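# Find the light check weight and set it on the red dish

## Task

Of four check weights, exactly one weighs less than the rest. Identify it using the balance (its pointer sits above white when both pans hold equal mass and leans toward the lighter pan otherwise). Set that weight lying flat on the red dish, keep the other three weights off the dish, keep every object other than the weights and the dish upright, and keep the balance on the furniture it currently rests on. Nothing may end up on the floor or outside the work area.

## Robot and tools

Robots: three identical i2rt Big YAM arms named arm1, arm2 and arm3. Each has six revolute joints, a two-finger gripper and a wrist camera (arm1_cam_wrist, arm2_cam_wrist, arm3_cam_wrist). Two fixed cameras, room_a and room_b, watch the room. Each arm reaches roughly 1.0 m from its joint1 axis.

Frame: a single scene frame in metres, origin on the floor, +z up. Base (base_link) positions: arm1 (-0.017, +1.211, +0.828), turned about 180 degrees so it faces -x; arm2 (+0.095, -0.011, +0.883), facing +x; arm3 (-0.083, -1.202, +0.816), facing roughly +x. Each base looks along its own +x. The hand point lies between the finger pads, about 1 cm short of the tips; the fingers extend along the hand's +z axis and close along its y axis. Reported hand positions get less accurate at long reach.

move: one action per call. Optional keys arm1, arm2, arm3 (each that robot's part; an omitted robot receives nothing new and keeps its old targets) and cameras (list of names from arm1_cam_wrist, arm2_cam_wrist, arm3_cam_wrist, room_a, room_b, all; [] gives none; omitted means all for an empty move, none otherwise). Each robot part may hold:
- joints: absolute targets keyed by name. joint1_rad -2.879 to 2.879 (base yaw, positive counter-clockwise seen from above, 0 along the base's facing); joint2_rad 0 to 3.141 (shoulder; 0 is upper arm pointing back, positive lifts it up and over); joint3_rad 0 to 3.019 (elbow; 0 is folded, positive opens); joint4_rad -1.692 to 1.57 (hand pitch, positive tips fingers up); joint5_rad -1.57 to 1.57 (hand yaw, positive to the arm's right); joint6_rad -2.094 to 2.094 (hand roll, positive clockwise seen from behind); gripper_m 0 to 0.093, the fingertip gap in metres. Done tolerances: ±0.045, 0.14, 0.09, 0.055, 0.03, 0.035 rad and ±0.003 m.
- target: seven numbers [x, y, z, qw, qx, qy, qz], an absolute hand pose in the scene frame (metres, unit quaternion wxyz), in the same form the hand line prints. The hand travels in a straight line from its current hand_target toward it. With target, joints may contain only gripper_m, otherwise refused.
- speed: top path speed, 0.002 to 0.5 m/s (default 0.25); rotation capped at twice that in rad/s. Only valid with target.
- min_time_s: 0.1 to 8 s, the shortest duration for that robot's joint motions; used with joints.
All motions start together. Every hand path in one action finishes at the same moment, paced by the slowest; paths take 0.5 to 10 s and are cut at 10 s. No action exceeds 15 s. Each control step limits the commanded pose to 100 mm and 20 degrees from the measured hand, then solves damped inverse kinematics, favouring position. Expect a centimetre or more of final error, lag, drifting and overspeed near full stretch. Paths do not avoid objects or other arms. Joint-space moves can sweep wide arcs. Unknown keys make a call invalid; out-of-range values make it refused, and after a refusal (or a stop during a call) the remaining move, wait and finished_scene calls of that reply are skipped.

wait: seconds 0 to 10, plus optional cameras; commands nothing new.
zoom_image: camera name and region [x0, y0, x1, y1] in pixels of that camera's latest image (672x504, origin top-left), at most 504 by 504; only cameras in the newest images.
finished_scene: scene, the current scene's integer number (an empty move shows it). Irreversible; the goal must hold without the robots.

Reading results: the move line lists each robot given motion with done or its worst status. Status words: off_target (stopped short, may keep pushing), time_out (joints keep a nearby target and keep pushing; on_its_own lists them; resend the reported position to relax), not_followed (a safety check withheld targets; messages say joint command not followed or pose unreachable; the robot may retry later), limit_stop_at_motor_heat. Robots under as last shown were not commanded; their status reads not commanded and other lines repeat earlier values. hand_target is the pose at the joint targets held now. In on_its_own, held at is a target, not a reading. Joint velocities (rad/s, gripper m/s) read within noise when still. Torques (N m, arm joints only) include gravity and friction, have per-arm offsets, and joints 3 and 4 wrap at ±28. Images may lag the state slightly; the pictures line gives their order.

Gripper: closed on nothing it reads 0.000 to 0.003. Gripping a rigid part at full force it reads up to 0.005 narrower (some up to 0.002 wider) than the part. Commanding about 0.005 below the contact reading gives full force (about 50 to 64 N per pad). Open well above the reading to release.

Cameras: wrist cameras are fisheye 672x504, their pose derived from joint readings; room_a sits near (-2.04, 1.47, 2.16) and room_b near (1.82, -0.65, 2.25), both pinhole with radial distortion. Calibration can be off by several millimetres and up to a couple of degrees.

Avoid: arm-to-arm pressing (including closing a gripper on another arm's fingers) and hard arm collisions; the self-collision check can react late and ignores fingers, housings and cameras. Do not knock items off the furniture, drop weights from height, release moving parts, slam into fixed or heavy objects, tip the balance or move it off its furniture, or let anything fall. Arms keep pushing after contact; prolonged pushing, stretching or holding loads heats motors (MOTOR HOT at 85 °C; at 100 °C an OVER-TEMPERATURE FAULT drops the arm for 30 to 60 s or more). Loose objects may occasionally be nudged by outside disturbances. The scene keeps running while you think.

Each tool is called after "Request:" in YAML: its name, and indented under it one key for each argument.

## Session

Request:
move:

Scene clock: 0.00 s.
Joint torques (N m): no reading
Heat: arm1: hottest joint2_rad 37 °C; arm2: hottest joint2_rad 31 °C; arm3: hottest joint2_rad 36 °C.
Joint velocities: within noise
arm1.joint_positions: joint1_rad=+0.463 joint2_rad=+0.615 joint3_rad=+1.490 joint4_rad=-1.383 joint5_rad=+0.276 joint6_rad=+0.395 gripper_m=+0.09396
arm1.joint_status: not commanded
arm1.hand: x=-0.2166 y=+1.1519 z=+1.4100 quat_wxyz=(-0.119, -0.855, +0.016, +0.505) (m; scene frame)
arm1.hand_target: x=-0.2135 y=+1.1537 z=+1.4229 quat_wxyz=(-0.125, -0.847, +0.018, +0.516) (m; scene frame)
arm1.hand_status: not commanded
arm2.joint_positions: joint1_rad=+0.482 joint2_rad=+0.585 joint3_rad=+1.357 joint4_rad=-1.462 joint5_rad=+0.226 joint6_rad=+0.023 gripper_m=+0.09396
arm2.joint_status: not commanded
arm2.hand: x=-0.1095 y=-0.0683 z=+1.3892 quat_wxyz=(-0.010, +0.891, +0.138, -0.433) (m; scene frame)
arm2.hand_target: x=-0.1075 y=-0.0675 z=+1.4001 quat_wxyz=(-0.007, +0.885, +0.136, -0.444) (m; scene frame)
arm2.hand_status: not commanded
arm3.joint_positions: joint1_rad=-0.065 joint2_rad=+0.649 joint3_rad=+1.390 joint4_rad=-1.161 joint5_rad=-0.034 joint6_rad=-0.702 gripper_m=+0.09396
arm3.joint_status: not commanded
arm3.hand: x=-0.3410 y=-1.1470 z=+1.3892 quat_wxyz=(-0.236, +0.811, +0.203, -0.495) (m; scene frame)
arm3.hand_target: x=-0.3379 y=-1.1478 z=+1.4005 quat_wxyz=(-0.241, +0.804, +0.201, -0.504) (m; scene frame)
arm3.hand_status: not commanded
pictures: arm1_cam_wrist, arm2_cam_wrist, arm3_cam_wrist, room_a, room_b

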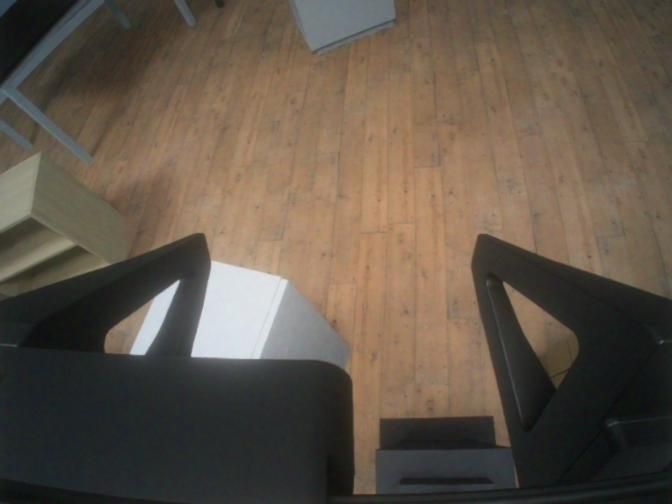

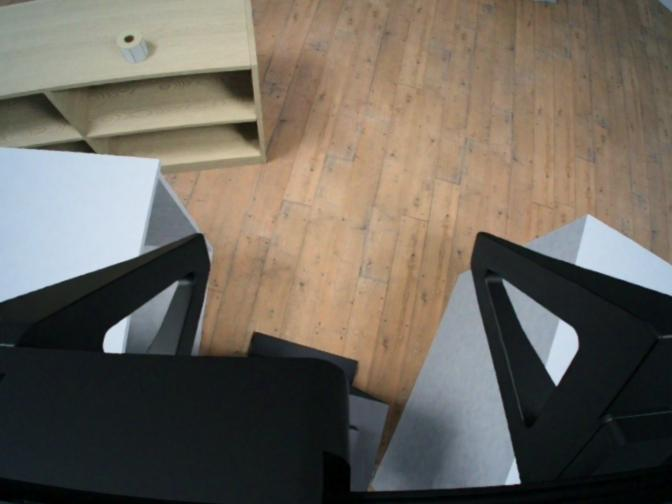

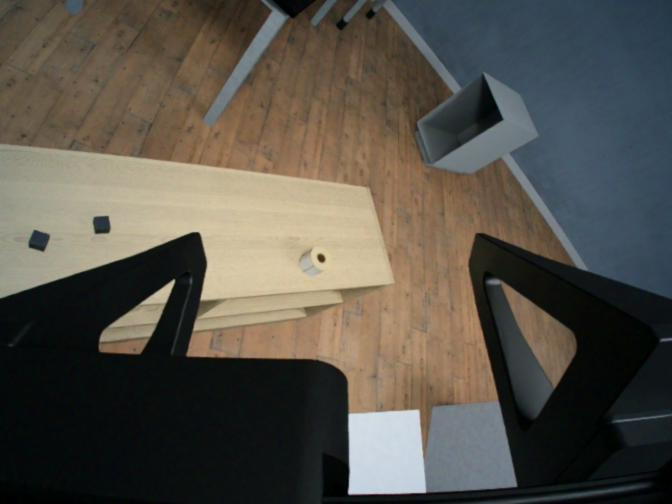

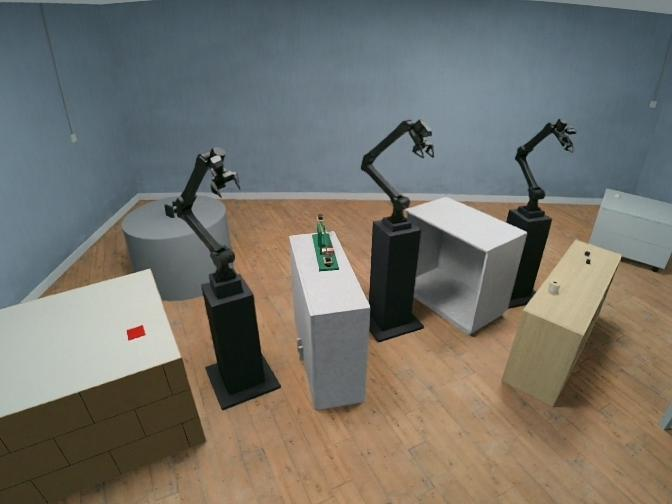

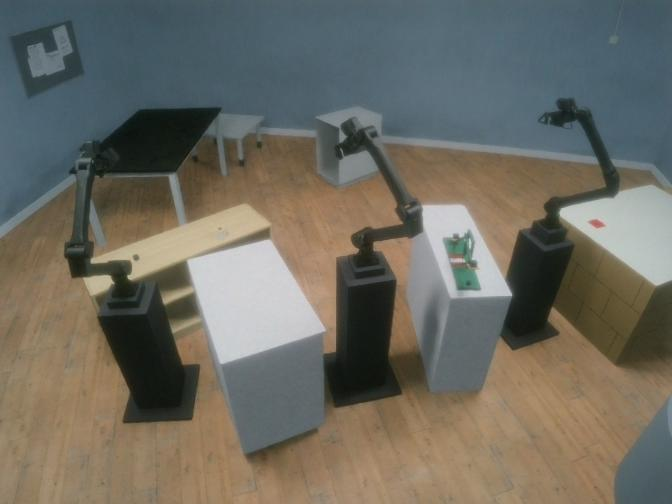

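Request:
zoom_image:
  camera: "room_b"
  region: [400, 200, 520, 310]

Request:
zoom_image:
  camera: "room_a"
  region: [280, 200, 370, 290]

Request:
zoom_image:
  camera: "room_a"
  region: [520, 220, 640, 320]

Request:
zoom_image:
  camera: "room_b"
  region: [90, 200, 290, 340]

Request:
zoom_image:
  camera: "arm3_cam_wrist"
  region: [0, 140, 400, 340]

Request:
zoom_image:
  camera: "room_a"
  region: [0, 260, 210, 420]

Scaled by 4.200 from the camera's 672x504 image, which has a finer 960x720 frame.

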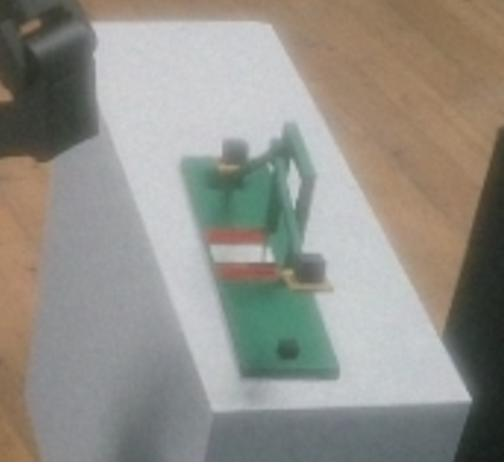

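Scaled by 5.600 from the camera's 672x504 image, which has a finer 960x720 frame.

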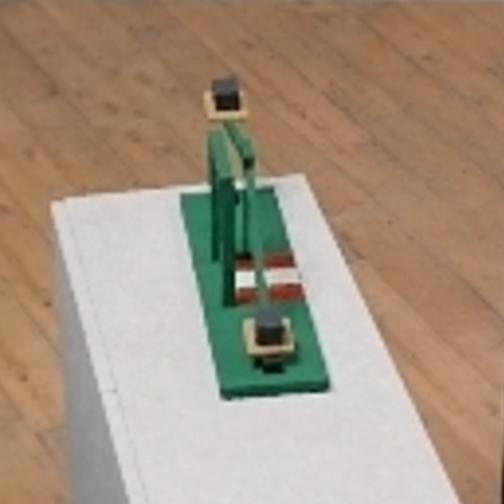

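Scaled by 4.200 from the camera's 672x504 image, which has a finer 960x720 frame.

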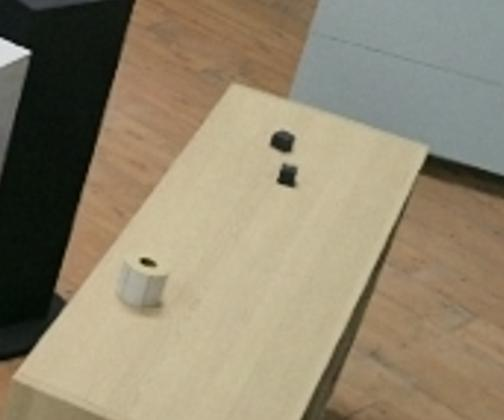

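Scaled by 2.520 from the camera's 672x504 image, which has a finer 960x720 frame.

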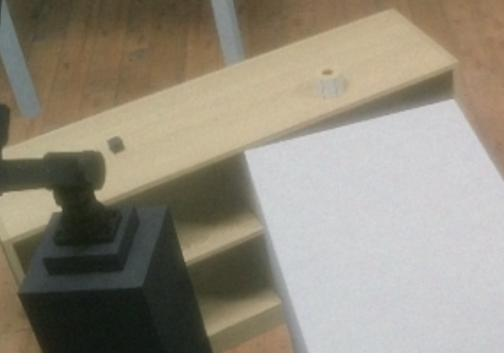

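Scaled by 1.260 from the camera's 672x504 image, which has a finer 960x720 frame.

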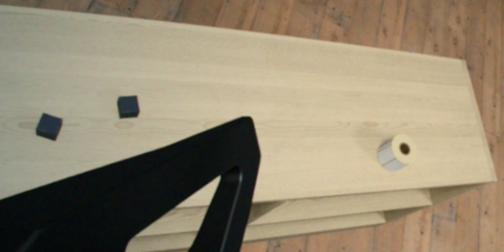

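Scaled by 2.400 from the camera's 672x504 image, which has a finer 960x720 frame.

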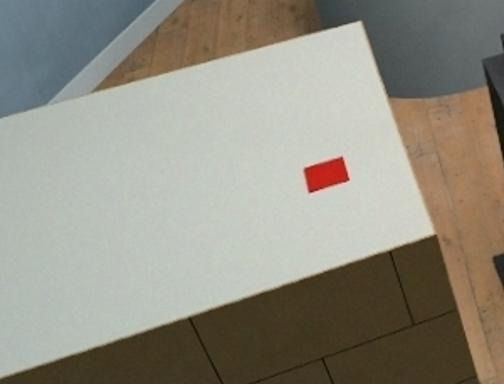

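Request:
move:
  arm2: {"joints":{"joint1_rad":1.5,"joint2_rad":0.9,"joint3_rad":1.6,"joint4_rad":-1.05,"joint5_rad":0,"joint6_rad":0}}
  arm1: {"joints":{"joint1_rad":-1.15,"joint2_rad":0.8,"joint3_rad":1.5,"joint4_rad":-1.2,"joint5_rad":0,"joint6_rad":0}}
  cameras: ["arm1_cam_wrist","arm2_cam_wrist"]

Request:
zoom_image:
  camera: "arm2_cam_wrist"
  region: [200, 40, 500, 250]

Scene clock: 5.70 s.
Joint torques (N m): arm1=[-1.67 -1.73 11.62 2.59 -0.04 -0.25] | arm2=[2.37 -3.14 14.24 2.56 -0.03 -0.01] | arm3=[-1.14 0.5 8.81 2.1 -0.01 0.01]
Heat: arm1: hottest joint2_rad 37 °C; arm2: hottest joint2_rad 31 °C; arm3: hottest joint2_rad 36 °C.
move: arm1 done; arm2 done
Joint velocities: within noise
arm1.joint_positions: joint1_rad=-1.136 joint2_rad=+0.812 joint3_rad=+1.474 joint4_rad=-1.218 joint5_rad=+0.003 joint6_rad=+0.014 gripper_m=+0.09397
arm1.joint_status: all done
arm1.hand: x=-0.1657 y=+1.4981 z=+1.3841 quat_wxyz=(+0.244, -0.746, +0.455, +0.420) (m; scene frame)
arm1.hand_target: x=-0.1590 y=+1.4949 z=+1.4044 quat_wxyz=(+0.261, -0.735, +0.448, +0.438) (m; scene frame)
arm1.hand_status: not commanded
arm2.joint_positions: joint1_rad=+1.488 joint2_rad=+0.908 joint3_rad=+1.555 joint4_rad=-1.065 joint5_rad=+0.000 joint6_rad=+0.008 gripper_m=+0.09396
arm2.joint_status: all done
arm2.hand: x=+0.0429 y=-0.3906 z=+1.4776 quat_wxyz=(+0.357, +0.637, +0.552, -0.403) (m; scene frame)
arm2.hand_target: x=+0.0484 y=-0.3822 z=+1.5081 quat_wxyz=(+0.377, +0.617, +0.546, -0.424) (m; scene frame)
arm2.hand_status: not commanded
arm3: as last shown
arm3.hand_target: x=-0.3379 y=-1.1478 z=+1.4005 quat_wxyz=(-0.241, +0.805, +0.201, -0.504) (m; scene frame)
pictures: arm1_cam_wrist, arm2_cam_wrist
camera_calibration:
arm1_cam_wrist: T_world_to_cam=[[0.884377, 0.4665, -0.015984, -0.530232], [0.428592, -0.825125, -0.368073, 1.81965], [-0.184895, 0.318665, -0.929659, 0.906277], [0, 0, 0, 1]] pos_world=[-0.143396, 1.45999, 1.50382]
arm2_cam_wrist: T_world_to_cam=[[-0.991592, 0.129116, -0.00857792, 0.106832], [0.116515, 0.862054, -0.493242, 1.06576], [-0.0562908, -0.490095, -0.86985, 1.2204], [0, 0, 0, 1]] pos_world=[0.0504536, -0.334423, 1.58816]

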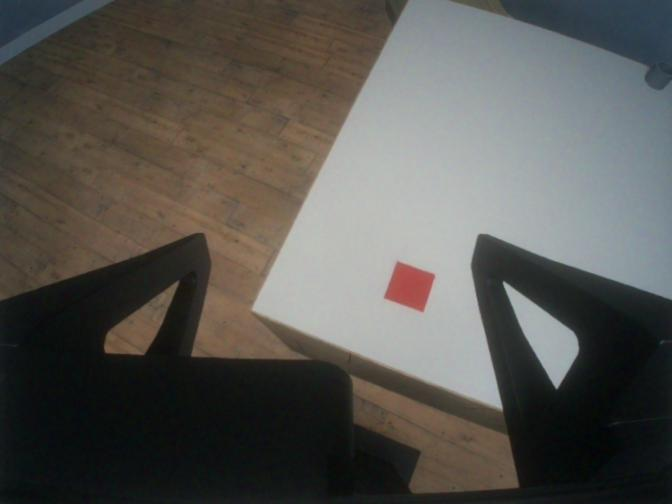

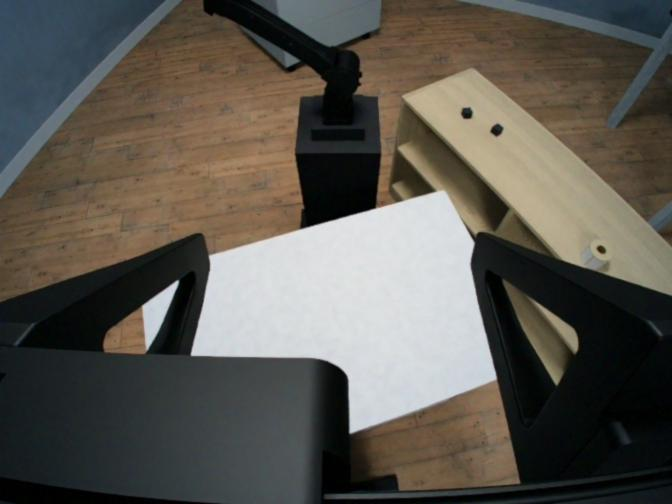

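Scaled by 1.680 from the camera's 672x504 image, which has a finer 960x720 frame.

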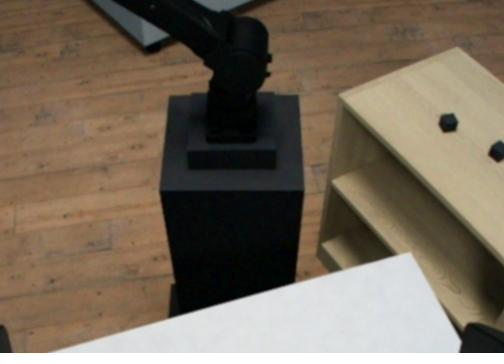

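Request:
move:
  arm2: {"joints":{"joint1_rad":-1.6}}
  cameras: ["arm2_cam_wrist"]

Request:
zoom_image:
  camera: "arm2_cam_wrist"
  region: [180, 100, 480, 350]

Scene clock: 8.57 s.
Joint torques (N m): arm1=[-1.55 -1.61 11.7 2.67 -0.03 -0.23] | arm2=[0.56 -2.84 13.91 2.44 -0.04 0] | arm3=[-1.2 0.5 8.81 2.06 -0.01 0.01]
Heat: arm1: hottest joint2_rad 37 °C; arm2: hottest joint2_rad 31 °C; arm3: hottest joint2_rad 36 °C.
move: arm2 done
Joint velocities: within noise
arm1, arm3: as last shown
arm1.hand: x=-0.1656 y=+1.4982 z=+1.3841 quat_wxyz=(+0.244, -0.746, +0.455, +0.420) (m; scene frame)
arm1.hand_target: x=-0.1590 y=+1.4950 z=+1.4044 quat_wxyz=(+0.261, -0.735, +0.448, +0.438) (m; scene frame)
arm2.joint_positions: joint1_rad=-1.588 joint2_rad=+0.908 joint3_rad=+1.555 joint4_rad=-1.062 joint5_rad=+0.000 joint6_rad=+0.008 gripper_m=+0.09398
arm2.joint_status: all done
arm2.hand: x=+0.1188 y=+0.3537 z=+1.4892 quat_wxyz=(-0.402, +0.567, -0.611, -0.378) (m; scene frame)
arm2.hand_target: x=+0.1223 y=+0.3432 z=+1.5189 quat_wxyz=(-0.426, +0.554, -0.598, -0.392) (m; scene frame)
arm2.hand_status: not commanded
pictures: arm2_cam_wrist
camera_calibration:
arm2_cam_wrist: T_world_to_cam=[[0.997933, -0.0641317, -0.00403205, -0.0887116], [-0.0568462, -0.851827, -0.520729, 1.08869], [0.0299607, 0.519882, -0.853712, 1.20797], [0, 0, 0, 1]] pos_world=[0.114225, 0.293686, 1.59781]

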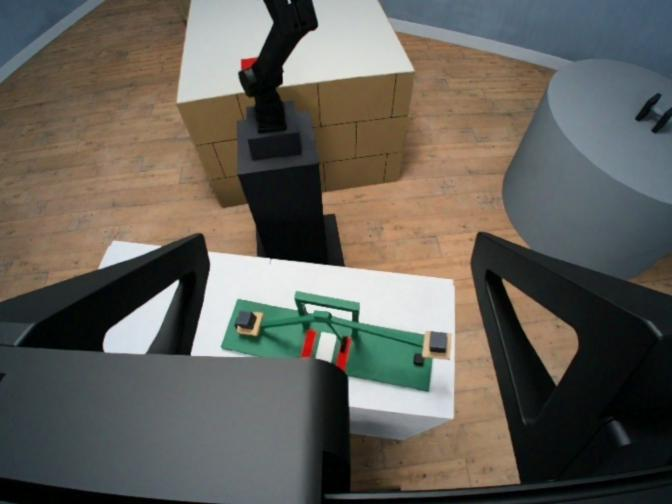

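Scaled by 1.680 from the camera's 672x504 image, which has a finer 960x720 frame.

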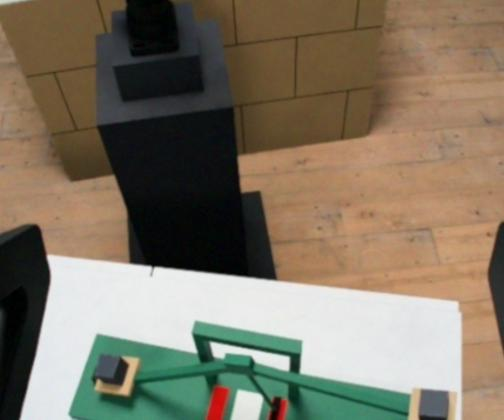

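Request:
move:
  arm2: {"joints":{"joint1_rad":0.3}}
  arm1: {"joints":{"joint1_rad":1.98,"joint2_rad":1.3,"joint3_rad":1.9,"joint4_rad":-1.4,"gripper_m":0.07}}
  cameras: ["arm1_cam_wrist"]

Request:
zoom_image:
  camera: "arm1_cam_wrist"
  region: [200, 80, 500, 300]

Scene clock: 12.97 s.
Joint torques (N m): arm1=[0.03 -8.7 14.64 1.18 0.09 -0.21] | arm2=[2.26 -3.14 14.05 2.47 -0.03 0] | arm3=[-1.08 0.5 8.8 2.06 0 0.01]
Heat: arm1: hottest joint3_rad 38 °C; arm2: hottest joint2_rad 31 °C; arm3: hottest joint2_rad 36 °C.
move: arm1 done; arm2 done
Joint velocities: within noise
arm1.joint_positions: joint1_rad=+1.970 joint2_rad=+1.318 joint3_rad=+1.845 joint4_rad=-1.393 joint5_rad=-0.001 joint6_rad=+0.012 gripper_m=+0.07009
arm1.joint_status: all done
arm1.hand: x=+0.2011 y=+0.7802 z=+1.3461 quat_wxyz=(-0.293, -0.498, -0.795, +0.184) (m; scene frame)
arm1.hand_target: x=+0.2013 y=+0.7912 z=+1.3802 quat_wxyz=(-0.319, -0.483, -0.790, +0.200) (m; scene frame)
arm1.hand_status: not commanded
arm2.joint_positions: joint1_rad=+0.288 joint2_rad=+0.908 joint3_rad=+1.555 joint4_rad=-1.062 joint5_rad=-0.001 joint6_rad=+0.008 gripper_m=+0.09399
arm2.joint_status: all done
arm2.hand: x=-0.2710 y=-0.1074 z=+1.4811 quat_wxyz=(+0.061, +0.834, +0.100, -0.539) (m; scene frame)
arm2.hand_target: x=-0.2606 y=-0.1099 z=+1.5109 quat_wxyz=(+0.066, +0.815, +0.106, -0.567) (m; scene frame)
arm2.hand_status: not commanded
arm3: as last shown
pictures: arm1_cam_wrist
camera_calibration:
arm1_cam_wrist: T_world_to_cam=[[-0.899906, -0.436071, 0.00334696, 0.516668], [-0.435265, 0.897721, -0.0681324, -0.518097], [0.0267059, -0.0627696, -0.997671, 1.51413], [0, 0, 0, 1]] pos_world=[0.199007, 0.785452, 1.47358]

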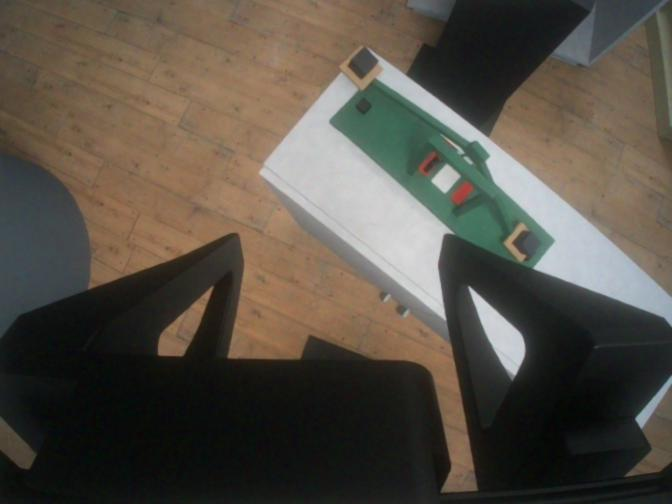

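Scaled by 1.680 from the camera's 672x504 image, which has a finer 960x720 frame.

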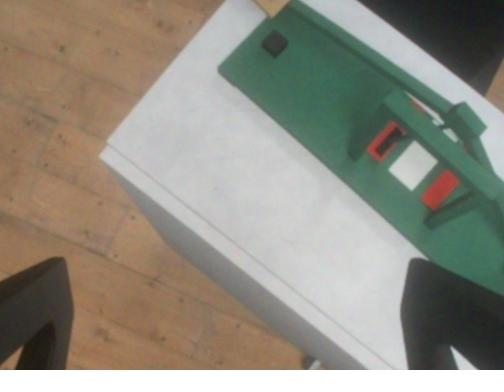

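Request:
zoom_image:
  camera: "arm1_cam_wrist"
  region: [320, 30, 420, 130]

Scaled by 5.040 from the camera's 672x504 image, which has a finer 960x720 frame.

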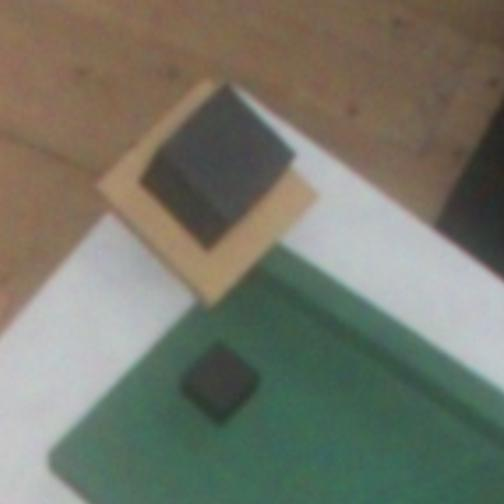

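Request:
move:
  arm1: {"target":[0.305,0.49,1.10,0.077,0.7995,0.586,-0.105],"speed":0.3,"joints":{"gripper_m":0.062}}
  cameras: ["arm1_cam_wrist","room_a","room_b"]

Request:
zoom_image:
  camera: "room_b"
  region: [420, 180, 540, 300]

Request:
zoom_image:
  camera: "room_a"
  region: [260, 170, 360, 270]

Scene clock: 17.30 s.
Joint torques (N m): arm1=[-1.2 -19.43 14 0.94 0.12 0.04] | arm2=[2.14 -3.14 14.08 2.45 -0.01 0.01] | arm3=[-1.26 0.5 8.79 2.07 -0.02 0.02]
Heat: arm1: hottest joint3_rad 40 °C; arm2: hottest joint3_rad 32 °C; arm3: hottest joint2_rad 36 °C.
move: arm1 off_target
Joint velocities: within noise
arm1.joint_positions: joint1_rad=+1.977 joint2_rad=+2.450 joint3_rad=+2.880 joint4_rad=-1.667 joint5_rad=+0.177 joint6_rad=+0.696 gripper_m=+0.06211
arm1.joint_status: all done
arm1.hand: x=+0.3101 y=+0.4980 z=+1.0767 quat_wxyz=(-0.145, -0.778, -0.599, +0.123) (m; scene frame)
arm1.hand_target: x=+0.3041 y=+0.4921 z=+1.0993 quat_wxyz=(-0.170, -0.783, -0.585, +0.126) (m; scene frame)
arm1.hand_status: off_target (0.025 m and 8.5 deg from the pose sent, 0.394 m and 50.0 deg at the start; a joint's target at an end of its range on 24 of 78 steps)
arm2, arm3: as last shown
pictures: arm1_cam_wrist, room_a, room_b
camera_calibration:
arm1_cam_wrist: T_world_to_cam=[[-0.968075, 0.239373, -0.074371, 0.261085], [0.21301, 0.942018, 0.259284, -0.811359], [0.132124, 0.235165, -0.962933, 1.00623], [0, 0, 0, 1]] pos_world=[0.29263, 0.465188, 1.19872]

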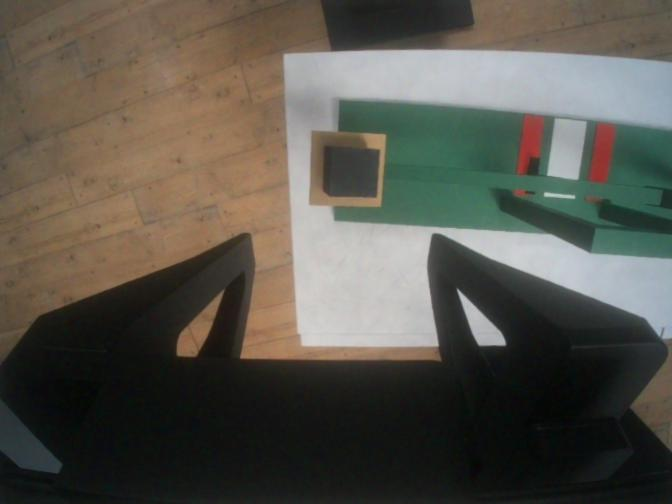

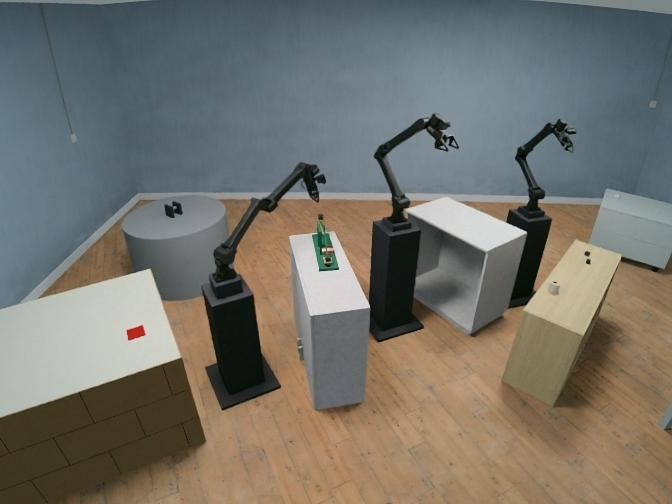

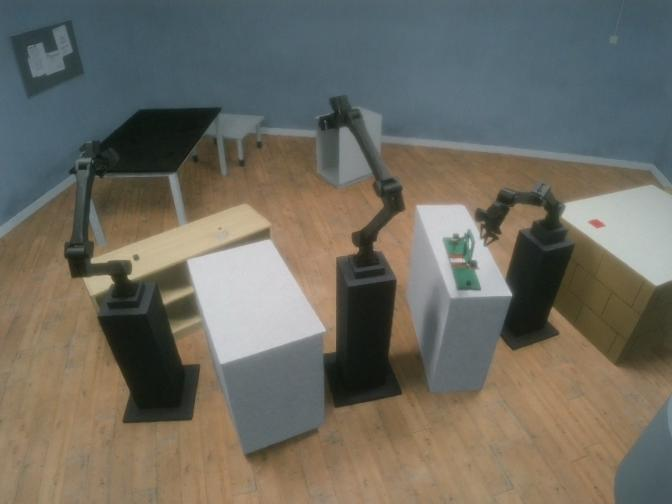

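Scaled by 4.200 from the camera's 672x504 image, which has a finer 960x720 frame.

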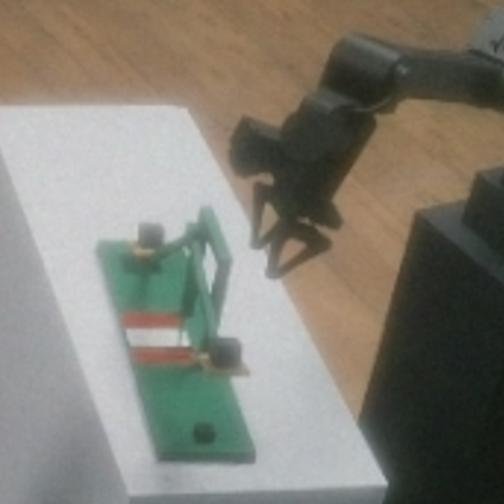

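Scaled by 5.040 from the camera's 672x504 image, which has a finer 960x720 frame.

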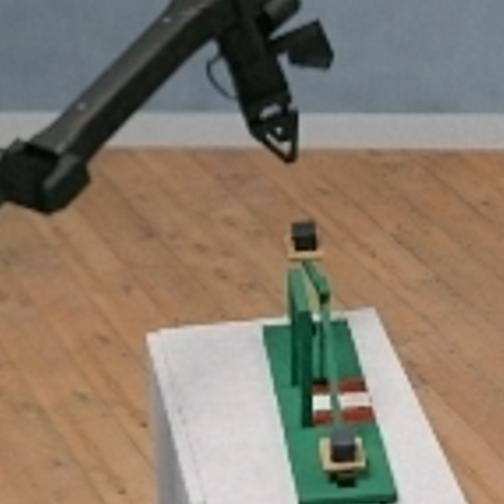

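Request:
move:
  arm1: {"target":[0.299,0.468,1.04,0.077,0.7995,0.586,-0.105],"speed":0.15}
  cameras: ["arm1_cam_wrist"]

Request:
zoom_image:
  camera: "arm1_cam_wrist"
  region: [230, 100, 450, 300]

Scene clock: 19.37 s.
Joint torques (N m): arm1=[-2.2 -19.9 13.93 1.39 0.19 -0.09] | arm2=[2.26 -3.19 14.08 2.51 -0.02 -0.01] | arm3=[-1.14 0.44 8.76 2.04 0 0.01]
Heat: arm1: hottest joint3_rad 40 °C; arm2: hottest joint3_rad 32 °C; arm3: hottest joint2_rad 36 °C.
move: arm1 off_target
Joint velocities: within noise
arm1.joint_positions: joint1_rad=+1.959 joint2_rad=+2.525 joint3_rad=+2.880 joint4_rad=-1.641 joint5_rad=+0.171 joint6_rad=+0.696 gripper_m=+0.06211
arm1.joint_status: not commanded
arm1.hand: x=+0.3031 y=+0.4809 z=+1.0211 quat_wxyz=(-0.121, -0.785, -0.596, +0.117) (m; scene frame)
arm1.hand_target: x=+0.2981 y=+0.4702 z=+1.0397 quat_wxyz=(-0.148, -0.788, -0.585, +0.122) (m; scene frame)
arm1.hand_status: off_target (0.023 m and 5.6 deg from the pose sent, 0.049 m and 8.5 deg at the start; a joint's target at an end of its range on 37 of 39 steps)
arm2, arm3: as last shown
pictures: arm1_cam_wrist
camera_calibration:
arm1_cam_wrist: T_world_to_cam=[[-0.964879, 0.258397, -0.0473295, 0.216524], [0.233126, 0.925301, 0.299116, -0.817969], [0.121085, 0.277577, -0.953042, 0.930549], [0, 0, 0, 1]] pos_world=[0.286933, 0.44262, 1.14177]

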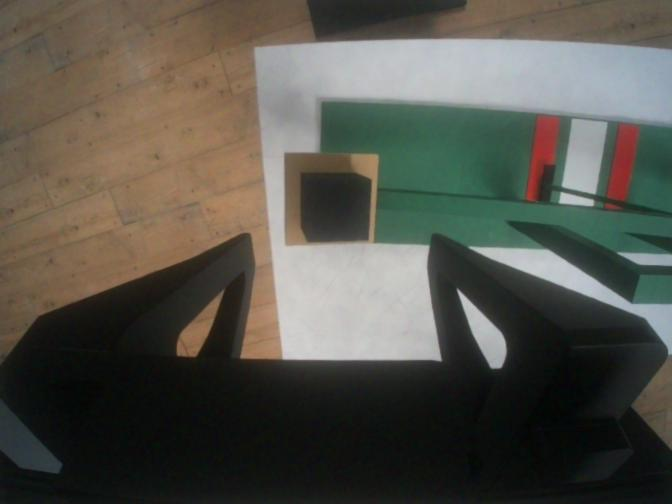

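Scaled by 2.291 from the camera's 672x504 image, which has a finer 960x720 frame.

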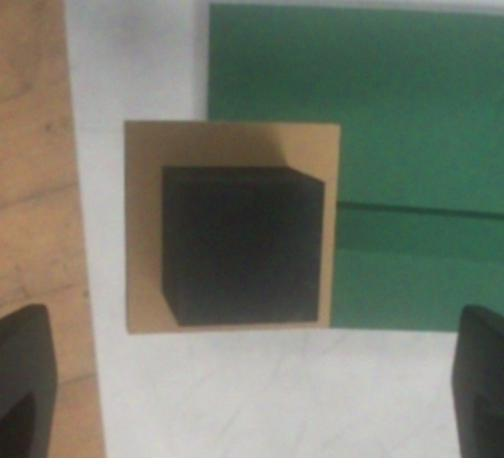

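Request:
move:
  arm1: {"target":[0.302,0.461,1.02,0.1534,0.8032,0.5735,-0.0486],"speed":0.15}
  cameras: ["arm1_cam_wrist"]

Request:
zoom_image:
  camera: "arm1_cam_wrist"
  region: [230, 100, 450, 300]

Scene clock: 21.80 s.
Joint torques (N m): arm1=[-0.97 -18.96 14.08 1.54 0.04 -0.02] | arm2=[2.37 -3.14 14.04 2.45 -0.03 -0.01] | arm3=[-1.2 0.44 8.77 2.06 -0.01 0.02]
Heat: arm1: hottest joint3_rad 40 °C; arm2: hottest joint3_rad 33 °C; arm3: hottest joint2_rad 36 °C.
move: arm1 off_target
Joint velocities: within noise
arm1.joint_positions: joint1_rad=+1.923 joint2_rad=+2.540 joint3_rad=+2.880 joint4_rad=-1.614 joint5_rad=+0.024 joint6_rad=+0.718 gripper_m=+0.06211
arm1.joint_status: not commanded
arm1.hand: x=+0.3034 y=+0.4730 z=+1.0087 quat_wxyz=(-0.142, -0.798, -0.584, +0.048) (m; scene frame)
arm1.hand_target: x=+0.3014 y=+0.4625 z=+1.0200 quat_wxyz=(-0.165, -0.801, -0.573, +0.051) (m; scene frame)
arm1.hand_status: off_target (0.017 m and 1.9 deg from the pose sent, 0.020 m and 9.3 deg at the start; a joint's target at an end of its range on 22 of 38 steps)
arm2, arm3: as last shown
pictures: arm1_cam_wrist
camera_calibration:
arm1_cam_wrist: T_world_to_cam=[[-0.946211, 0.276669, -0.167745, 0.325415], [0.198501, 0.905813, 0.3743, -0.863236], [0.255503, 0.32087, -0.912009, 0.818232], [0, 0, 0, 1]] pos_world=[0.270204, 0.429352, 1.12393]

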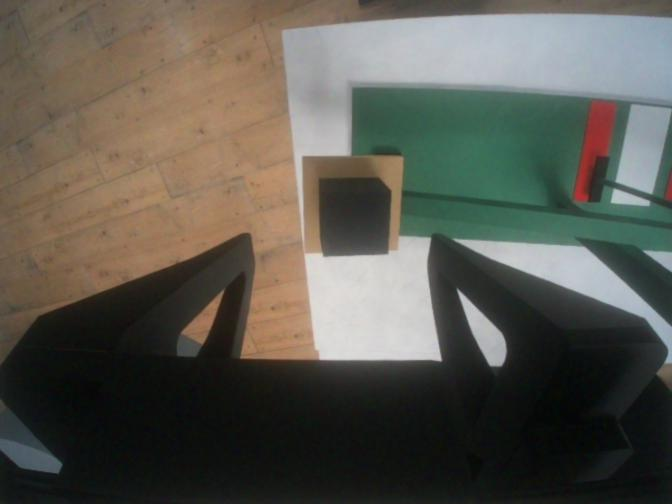

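Scaled by 2.291 from the camera's 672x504 image, which has a finer 960x720 frame.

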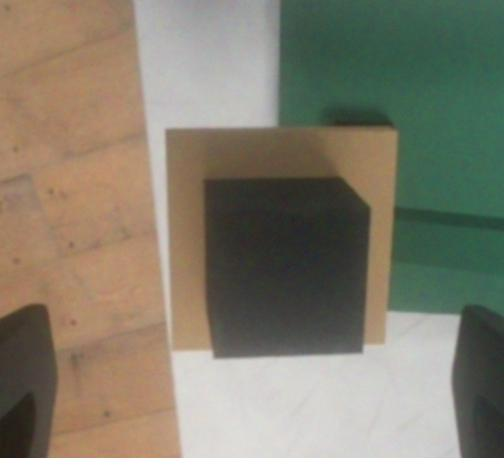

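Request:
move:
  arm1: {"target":[0.303,0.460,0.971,0.1534,0.8032,0.5735,-0.0486],"speed":0.06}
  cameras: ["arm1_cam_wrist","room_b"]

Request:
zoom_image:
  camera: "arm1_cam_wrist"
  region: [230, 150, 450, 350]

Request:
zoom_image:
  camera: "room_b"
  region: [420, 200, 520, 300]

Scene clock: 24.17 s.
Joint torques (N m): arm1=[-0.91 -22.71 11.04 1.24 0.1 0] | arm2=[2.32 -3.31 14.11 2.41 -0.01 -0.01] | arm3=[-1.08 0.5 8.8 2.07 -0.01 0.01]
Heat: arm1: hottest joint3_rad 41 °C; arm2: hottest joint3_rad 33 °C; arm3: hottest joint2_rad 36 °C.
move: arm1 off_target
Joint velocities: within noise
arm1.joint_positions: joint1_rad=+1.923 joint2_rad=+2.513 joint3_rad=+2.645 joint4_rad=-1.438 joint5_rad=+0.022 joint6_rad=+0.721 gripper_m=+0.06210
arm1.joint_status: not commanded
arm1.hand: x=+0.3058 y=+0.4667 z=+0.9392 quat_wxyz=(-0.127, -0.801, -0.584, +0.043) (m; scene frame)
arm1.hand_target: x=+0.3029 y=+0.4607 z=+0.9708 quat_wxyz=(-0.153, -0.803, -0.574, +0.048) (m; scene frame)
arm1.hand_status: off_target (0.033 m and 3.3 deg from the pose sent, 0.040 m and 1.9 deg at the start)
arm2, arm3: as last shown
pictures: arm1_cam_wrist, room_b
camera_calibration:
arm1_cam_wrist: T_world_to_cam=[[-0.947089, 0.283963, -0.149625, 0.297569], [0.205008, 0.893857, 0.398738, -0.851284], [0.24697, 0.346966, -0.904776, 0.739886], [0, 0, 0, 1]] pos_world=[0.273615, 0.419712, 1.05339]

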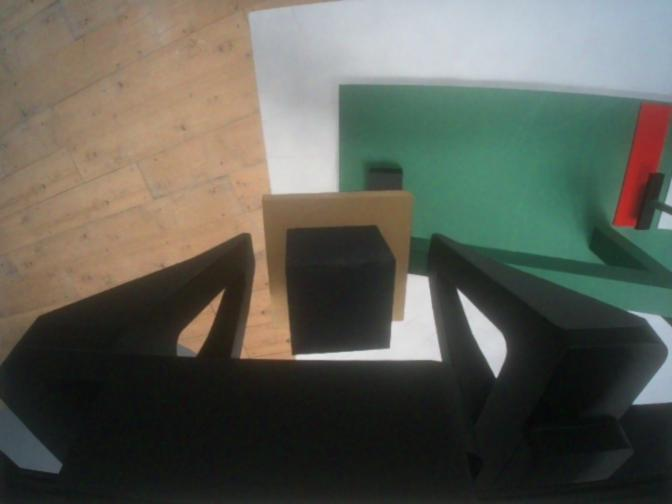

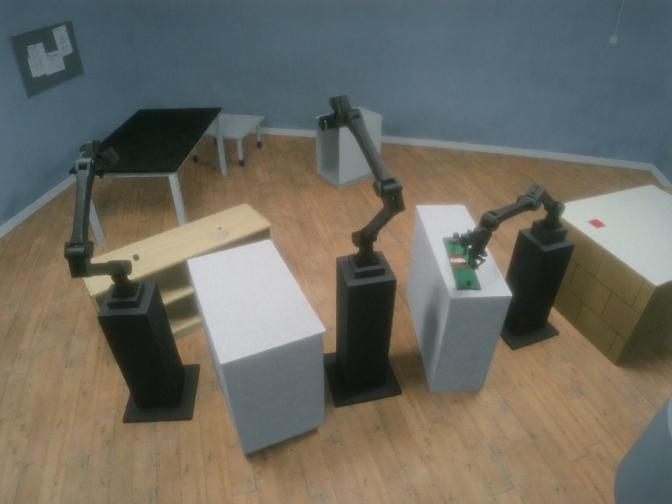

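Scaled by 2.291 from the camera's 672x504 image, which has a finer 960x720 frame.

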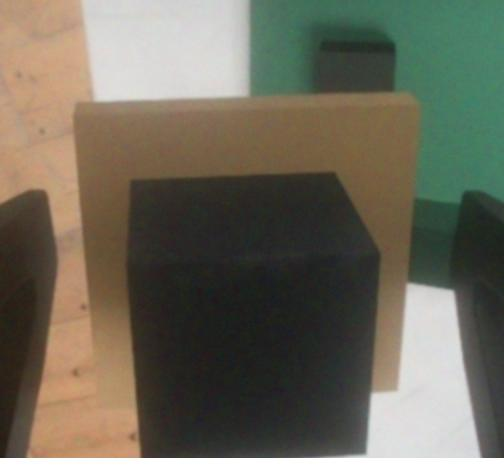

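Scaled by 5.040 from the camera's 672x504 image, which has a finer 960x720 frame.

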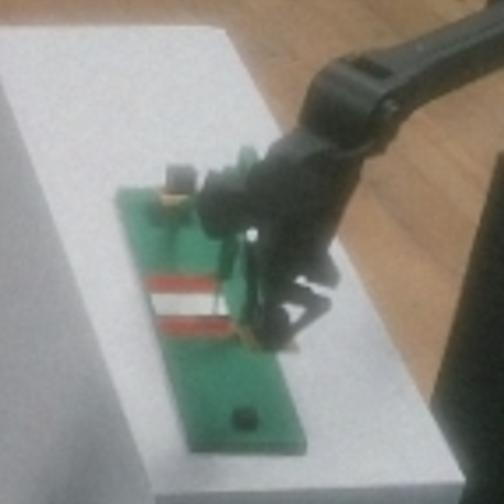

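Request:
move:
  arm1: {"target":[0.303,0.463,0.993,0.1534,0.8032,0.5735,-0.0486],"speed":0.05}
  cameras: ["arm1_cam_wrist"]

Request:
zoom_image:
  camera: "arm1_cam_wrist"
  region: [230, 150, 450, 350]

Scene clock: 25.60 s.
Joint torques (N m): arm1=[-0.97 -23.18 14.91 0.46 0.11 0] | arm2=[2.14 -3.02 14.08 2.44 -0.01 0] | arm3=[-1.03 0.38 8.8 2.06 -0.02 0]
Heat: arm1: hottest joint3_rad 41 °C; arm2: hottest joint3_rad 34 °C; arm3: hottest joint2_rad 36 °C.
move: arm1 off_target
Joint velocities: within noise
arm1.joint_positions: joint1_rad=+1.923 joint2_rad=+2.513 joint3_rad=+2.645 joint4_rad=-1.467 joint5_rad=+0.022 joint6_rad=+0.721 gripper_m=+0.06210
arm1.joint_status: not commanded
arm1.hand: x=+0.3029 y=+0.4732 z=+0.9374 quat_wxyz=(-0.113, -0.802, -0.585, +0.040) (m; scene frame)
arm1.hand_target: x=+0.3021 y=+0.4654 z=+0.9924 quat_wxyz=(-0.154, -0.803, -0.574, +0.048) (m; scene frame)
arm1.hand_status: off_target (0.057 m and 5.0 deg from the pose sent, 0.054 m and 3.3 deg at the start)
arm2: as last shown
arm3.joint_positions: joint1_rad=-0.065 joint2_rad=+0.649 joint3_rad=+1.390 joint4_rad=-1.161 joint5_rad=-0.034 joint6_rad=-0.702 gripper_m=+0.09396
arm3.joint_status: not commanded
arm3.hand: x=-0.3410 y=-1.1470 z=+1.3892 quat_wxyz=(-0.236, +0.811, +0.203, -0.495) (m; scene frame)
arm3.hand_target: x=-0.3379 y=-1.1478 z=+1.4005 quat_wxyz=(-0.241, +0.805, +0.201, -0.504) (m; scene frame)
arm3.hand_status: not commanded
pictures: arm1_cam_wrist
camera_calibration:
arm1_cam_wrist: T_world_to_cam=[[-0.948699, 0.287964, -0.130562, 0.273488], [0.210058, 0.882667, 0.420446, -0.872432], [0.236316, 0.371451, -0.897874, 0.721863], [0, 0, 0, 1]] pos_world=[0.272131, 0.423175, 1.05066]

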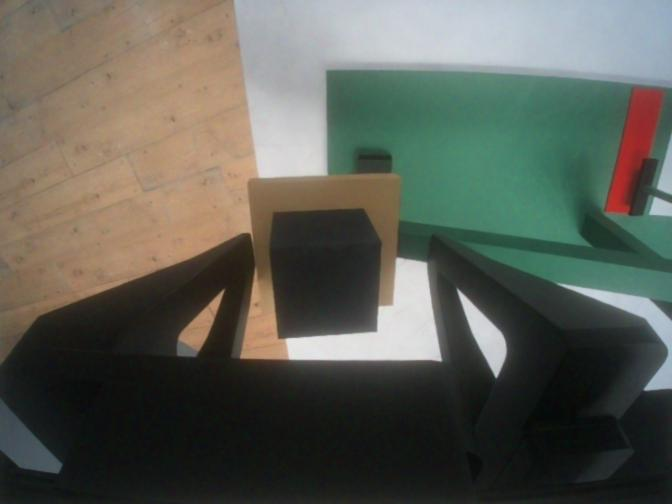

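Scaled by 2.291 from the camera's 672x504 image, which has a finer 960x720 frame.

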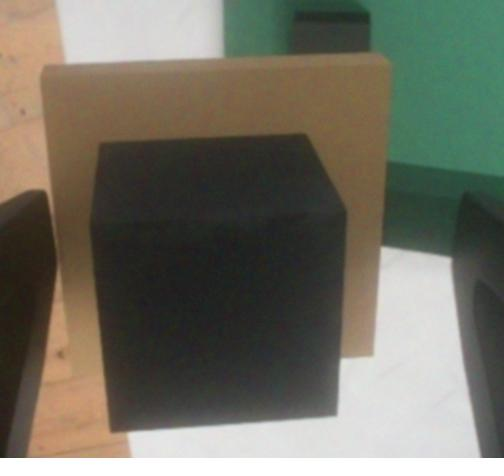

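Request:
move:
  arm1: {"target":[0.306,0.462,1.02,0.1534,0.8032,0.5735,-0.0486],"speed":0.08}

Scene clock: 27.63 s.
Joint torques (N m): arm1=[-1.26 -19.96 14.2 0.61 0.16 0.03] | arm2=[2.37 -3.19 14.05 2.45 0 0.01] | arm3=[-1.14 0.5 8.77 2.09 0 0.01]
Heat: arm1: hottest joint3_rad 42 °C; arm2: hottest joint3_rad 34 °C; arm3: hottest joint2_rad 36 °C.
move: arm1 off_target
Joint velocities: within noise
arm1.joint_positions: joint1_rad=+1.923 joint2_rad=+2.546 joint3_rad=+2.877 joint4_rad=-1.590 joint5_rad=+0.022 joint6_rad=+0.724 gripper_m=+0.06210
arm1.joint_status: not commanded
arm1.hand: x=+0.3058 y=+0.4680 z=+1.0045 quat_wxyz=(-0.149, -0.799, -0.581, +0.048) (m; scene frame)
arm1.hand_target: x=+0.3055 y=+0.4634 z=+1.0195 quat_wxyz=(-0.167, -0.801, -0.572, +0.051) (m; scene frame)
arm1.hand_status: off_target (0.017 m and 1.1 deg from the pose sent, 0.083 m and 5.0 deg at the start; a joint's target at an end of its range on 26 of 49 steps)
arm2, arm3: as last shown
pictures: none

Request:
move:
  arm1: {"joints":{"joint2_rad":2.585,"joint3_rad":2.935},"min_time_s":1.0}
  cameras: ["arm1_cam_wrist"]

Request:
zoom_image:
  camera: "arm1_cam_wrist"
  region: [230, 130, 450, 330]

Scene clock: 29.33 s.
Joint torques (N m): arm1=[-1.03 -18.96 14.95 0.75 0.14 0] | arm2=[2.26 -3.08 14.08 2.4 -0.02 0] | arm3=[-1.14 0.32 8.8 2.06 -0.02 0.01]
Heat: arm1: hottest joint3_rad 43 °C; arm2: hottest joint3_rad 34 °C; arm3: hottest joint2_rad 36 °C.
move: arm1 done
Joint velocities: within noise
arm1.joint_positions: joint1_rad=+1.923 joint2_rad=+2.571 joint3_rad=+2.877 joint4_rad=-1.590 joint5_rad=+0.022 joint6_rad=+0.724 gripper_m=+0.06210
arm1.joint_status: all done
arm1.hand: x=+0.3060 y=+0.4671 z=+0.9853 quat_wxyz=(-0.138, -0.800, -0.582, +0.046) (m; scene frame)
arm1.hand_target: x=+0.3062 y=+0.4614 z=+0.9985 quat_wxyz=(-0.155, -0.803, -0.574, +0.049) (m; scene frame)
arm1.hand_status: not commanded
arm2, arm3: as last shown
pictures: arm1_cam_wrist
camera_calibration:
arm1_cam_wrist: T_world_to_cam=[[-0.944822, 0.283425, -0.16426, 0.318609], [0.20369, 0.901001, 0.383025, -0.8575], [0.256557, 0.328432, -0.909016, 0.791228], [0, 0, 0, 1]] pos_world=[0.272698, 0.422442, 1.10002]

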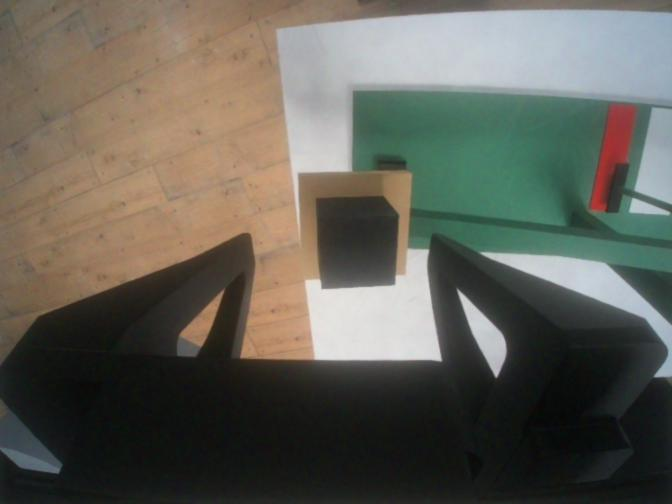

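Scaled by 2.291 from the camera's 672x504 image, which has a finer 960x720 frame.

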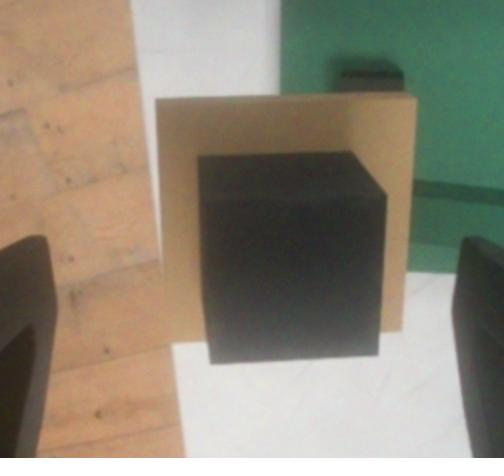

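Request:
move:
  arm1: {"joints":{"joint2_rad":2.618,"joint3_rad":2.935},"min_time_s":1.0}
  cameras: ["arm1_cam_wrist"]

Request:
zoom_image:
  camera: "arm1_cam_wrist"
  region: [230, 130, 450, 330]

Scene clock: 30.97 s.
Joint torques (N m): arm1=[-0.21 -19.49 14.9 0.46 0.15 0] | arm2=[2.32 -3.02 14.02 2.44 -0.02 0] | arm3=[-1.26 0.56 8.8 2.06 -0.02 0.01]
Heat: arm1: hottest joint3_rad 43 °C; arm2: hottest joint3_rad 35 °C; arm3: hottest joint2_rad 36 °C.
move: arm1 done
Joint velocities: within noise
arm1.joint_positions: joint1_rad=+1.923 joint2_rad=+2.602 joint3_rad=+2.877 joint4_rad=-1.590 joint5_rad=+0.022 joint6_rad=+0.725 gripper_m=+0.06210
arm1.joint_status: all done
arm1.hand: x=+0.3060 y=+0.4666 z=+0.9602 quat_wxyz=(-0.122, -0.802, -0.583, +0.042) (m; scene frame)
arm1.hand_target: x=+0.3063 y=+0.4605 z=+0.9726 quat_wxyz=(-0.139, -0.805, -0.575, +0.046) (m; scene frame)
arm1.hand_status: not commanded
arm2.joint_positions: joint1_rad=+0.288 joint2_rad=+0.908 joint3_rad=+1.555 joint4_rad=-1.062 joint5_rad=-0.001 joint6_rad=+0.008 gripper_m=+0.09399
arm2.joint_status: not commanded
arm2.hand: x=-0.2710 y=-0.1074 z=+1.4811 quat_wxyz=(+0.061, +0.834, +0.100, -0.539) (m; scene frame)
arm2.hand_target: x=-0.2606 y=-0.1099 z=+1.5109 quat_wxyz=(+0.066, +0.815, +0.106, -0.567) (m; scene frame)
arm2.hand_status: not commanded
arm3: as last shown
pictures: arm1_cam_wrist
camera_calibration:
arm1_cam_wrist: T_world_to_cam=[[-0.946593, 0.288474, -0.144026, 0.293386], [0.209219, 0.889424, 0.406389, -0.866249], [0.245333, 0.354553, -0.902277, 0.753419], [0, 0, 0, 1]] pos_world=[0.274114, 0.418701, 1.07408]

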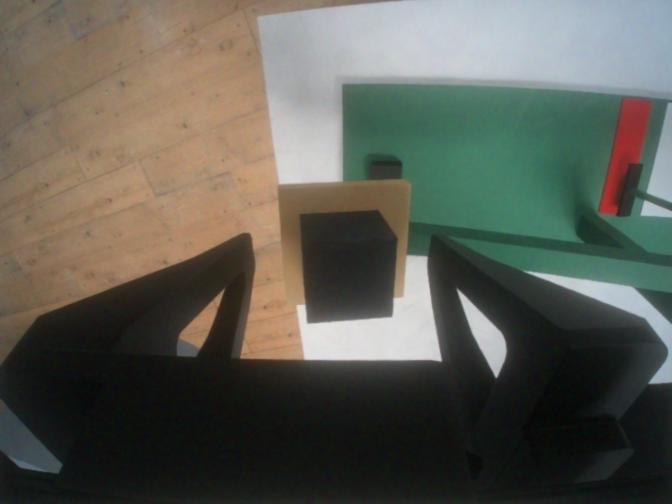

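Scaled by 2.291 from the camera's 672x504 image, which has a finer 960x720 frame.

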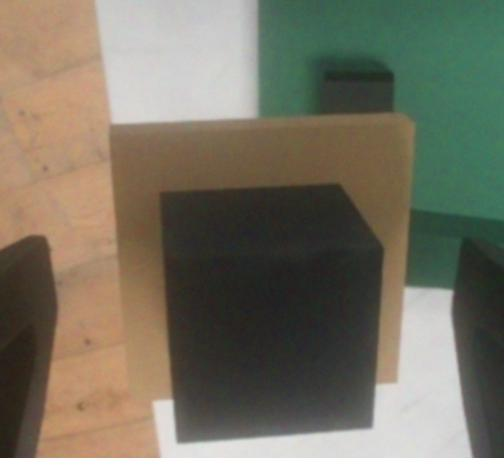

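Request:
move:
  arm1: {"joints":{"gripper_m":0.020}}
  cameras: ["arm1_cam_wrist"]

Request:
zoom_image:
  camera: "arm1_cam_wrist"
  region: [230, 130, 450, 330]

Scene clock: 31.97 s.
Joint torques (N m): arm1=[-1.03 -19.55 14.89 0.51 0.1 0] | arm2=[2.43 -3.19 14.02 2.43 -0.01 0] | arm3=[-1.14 0.44 8.8 2.07 -0.01 0.01]
Heat: arm1: hottest joint3_rad 44 °C; arm2: hottest joint3_rad 35 °C; arm3: hottest joint2_rad 36 °C.
move: arm1 off_target
Joint velocities: within noise
arm1.joint_positions: joint1_rad=+1.923 joint2_rad=+2.602 joint3_rad=+2.878 joint4_rad=-1.593 joint5_rad=+0.023 joint6_rad=+0.725 gripper_m=+0.03008
arm1.joint_status: gripper_m off_target (ended at +0.03012, target +0.02000)
arm1.hand: x=+0.3056 y=+0.4671 z=+0.9604 quat_wxyz=(-0.121, -0.802, -0.583, +0.043) (m; scene frame)
arm1.hand_target: x=+0.3064 y=+0.4604 z=+0.9727 quat_wxyz=(-0.140, -0.805, -0.575, +0.046) (m; scene frame)
arm1.hand_status: not commanded
arm2, arm3: as last shown
pictures: arm1_cam_wrist
camera_calibration:
arm1_cam_wrist: T_world_to_cam=[[-0.946754, 0.289091, -0.141718, 0.290353], [0.21037, 0.888678, 0.407426, -0.867649], [0.243725, 0.355919, -0.902175, 0.753324], [0, 0, 0, 1]] pos_world=[0.273817, 0.418999, 1.07428]

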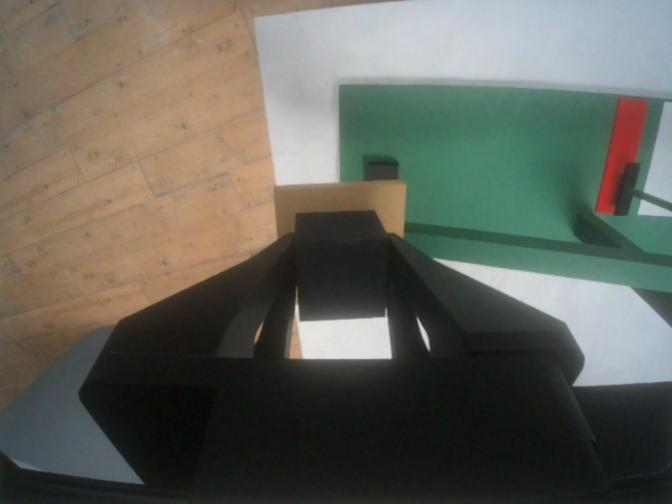

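Scaled by 2.291 from the camera's 672x504 image, which has a finer 960x720 frame.

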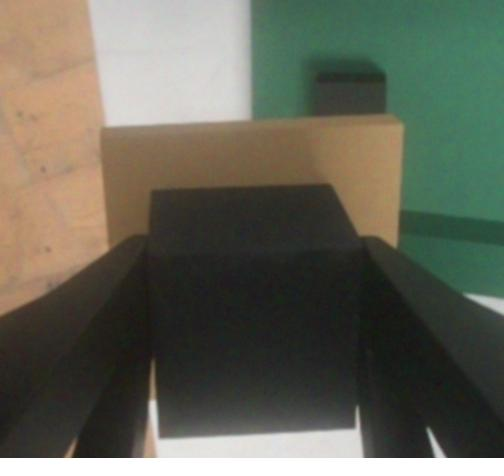

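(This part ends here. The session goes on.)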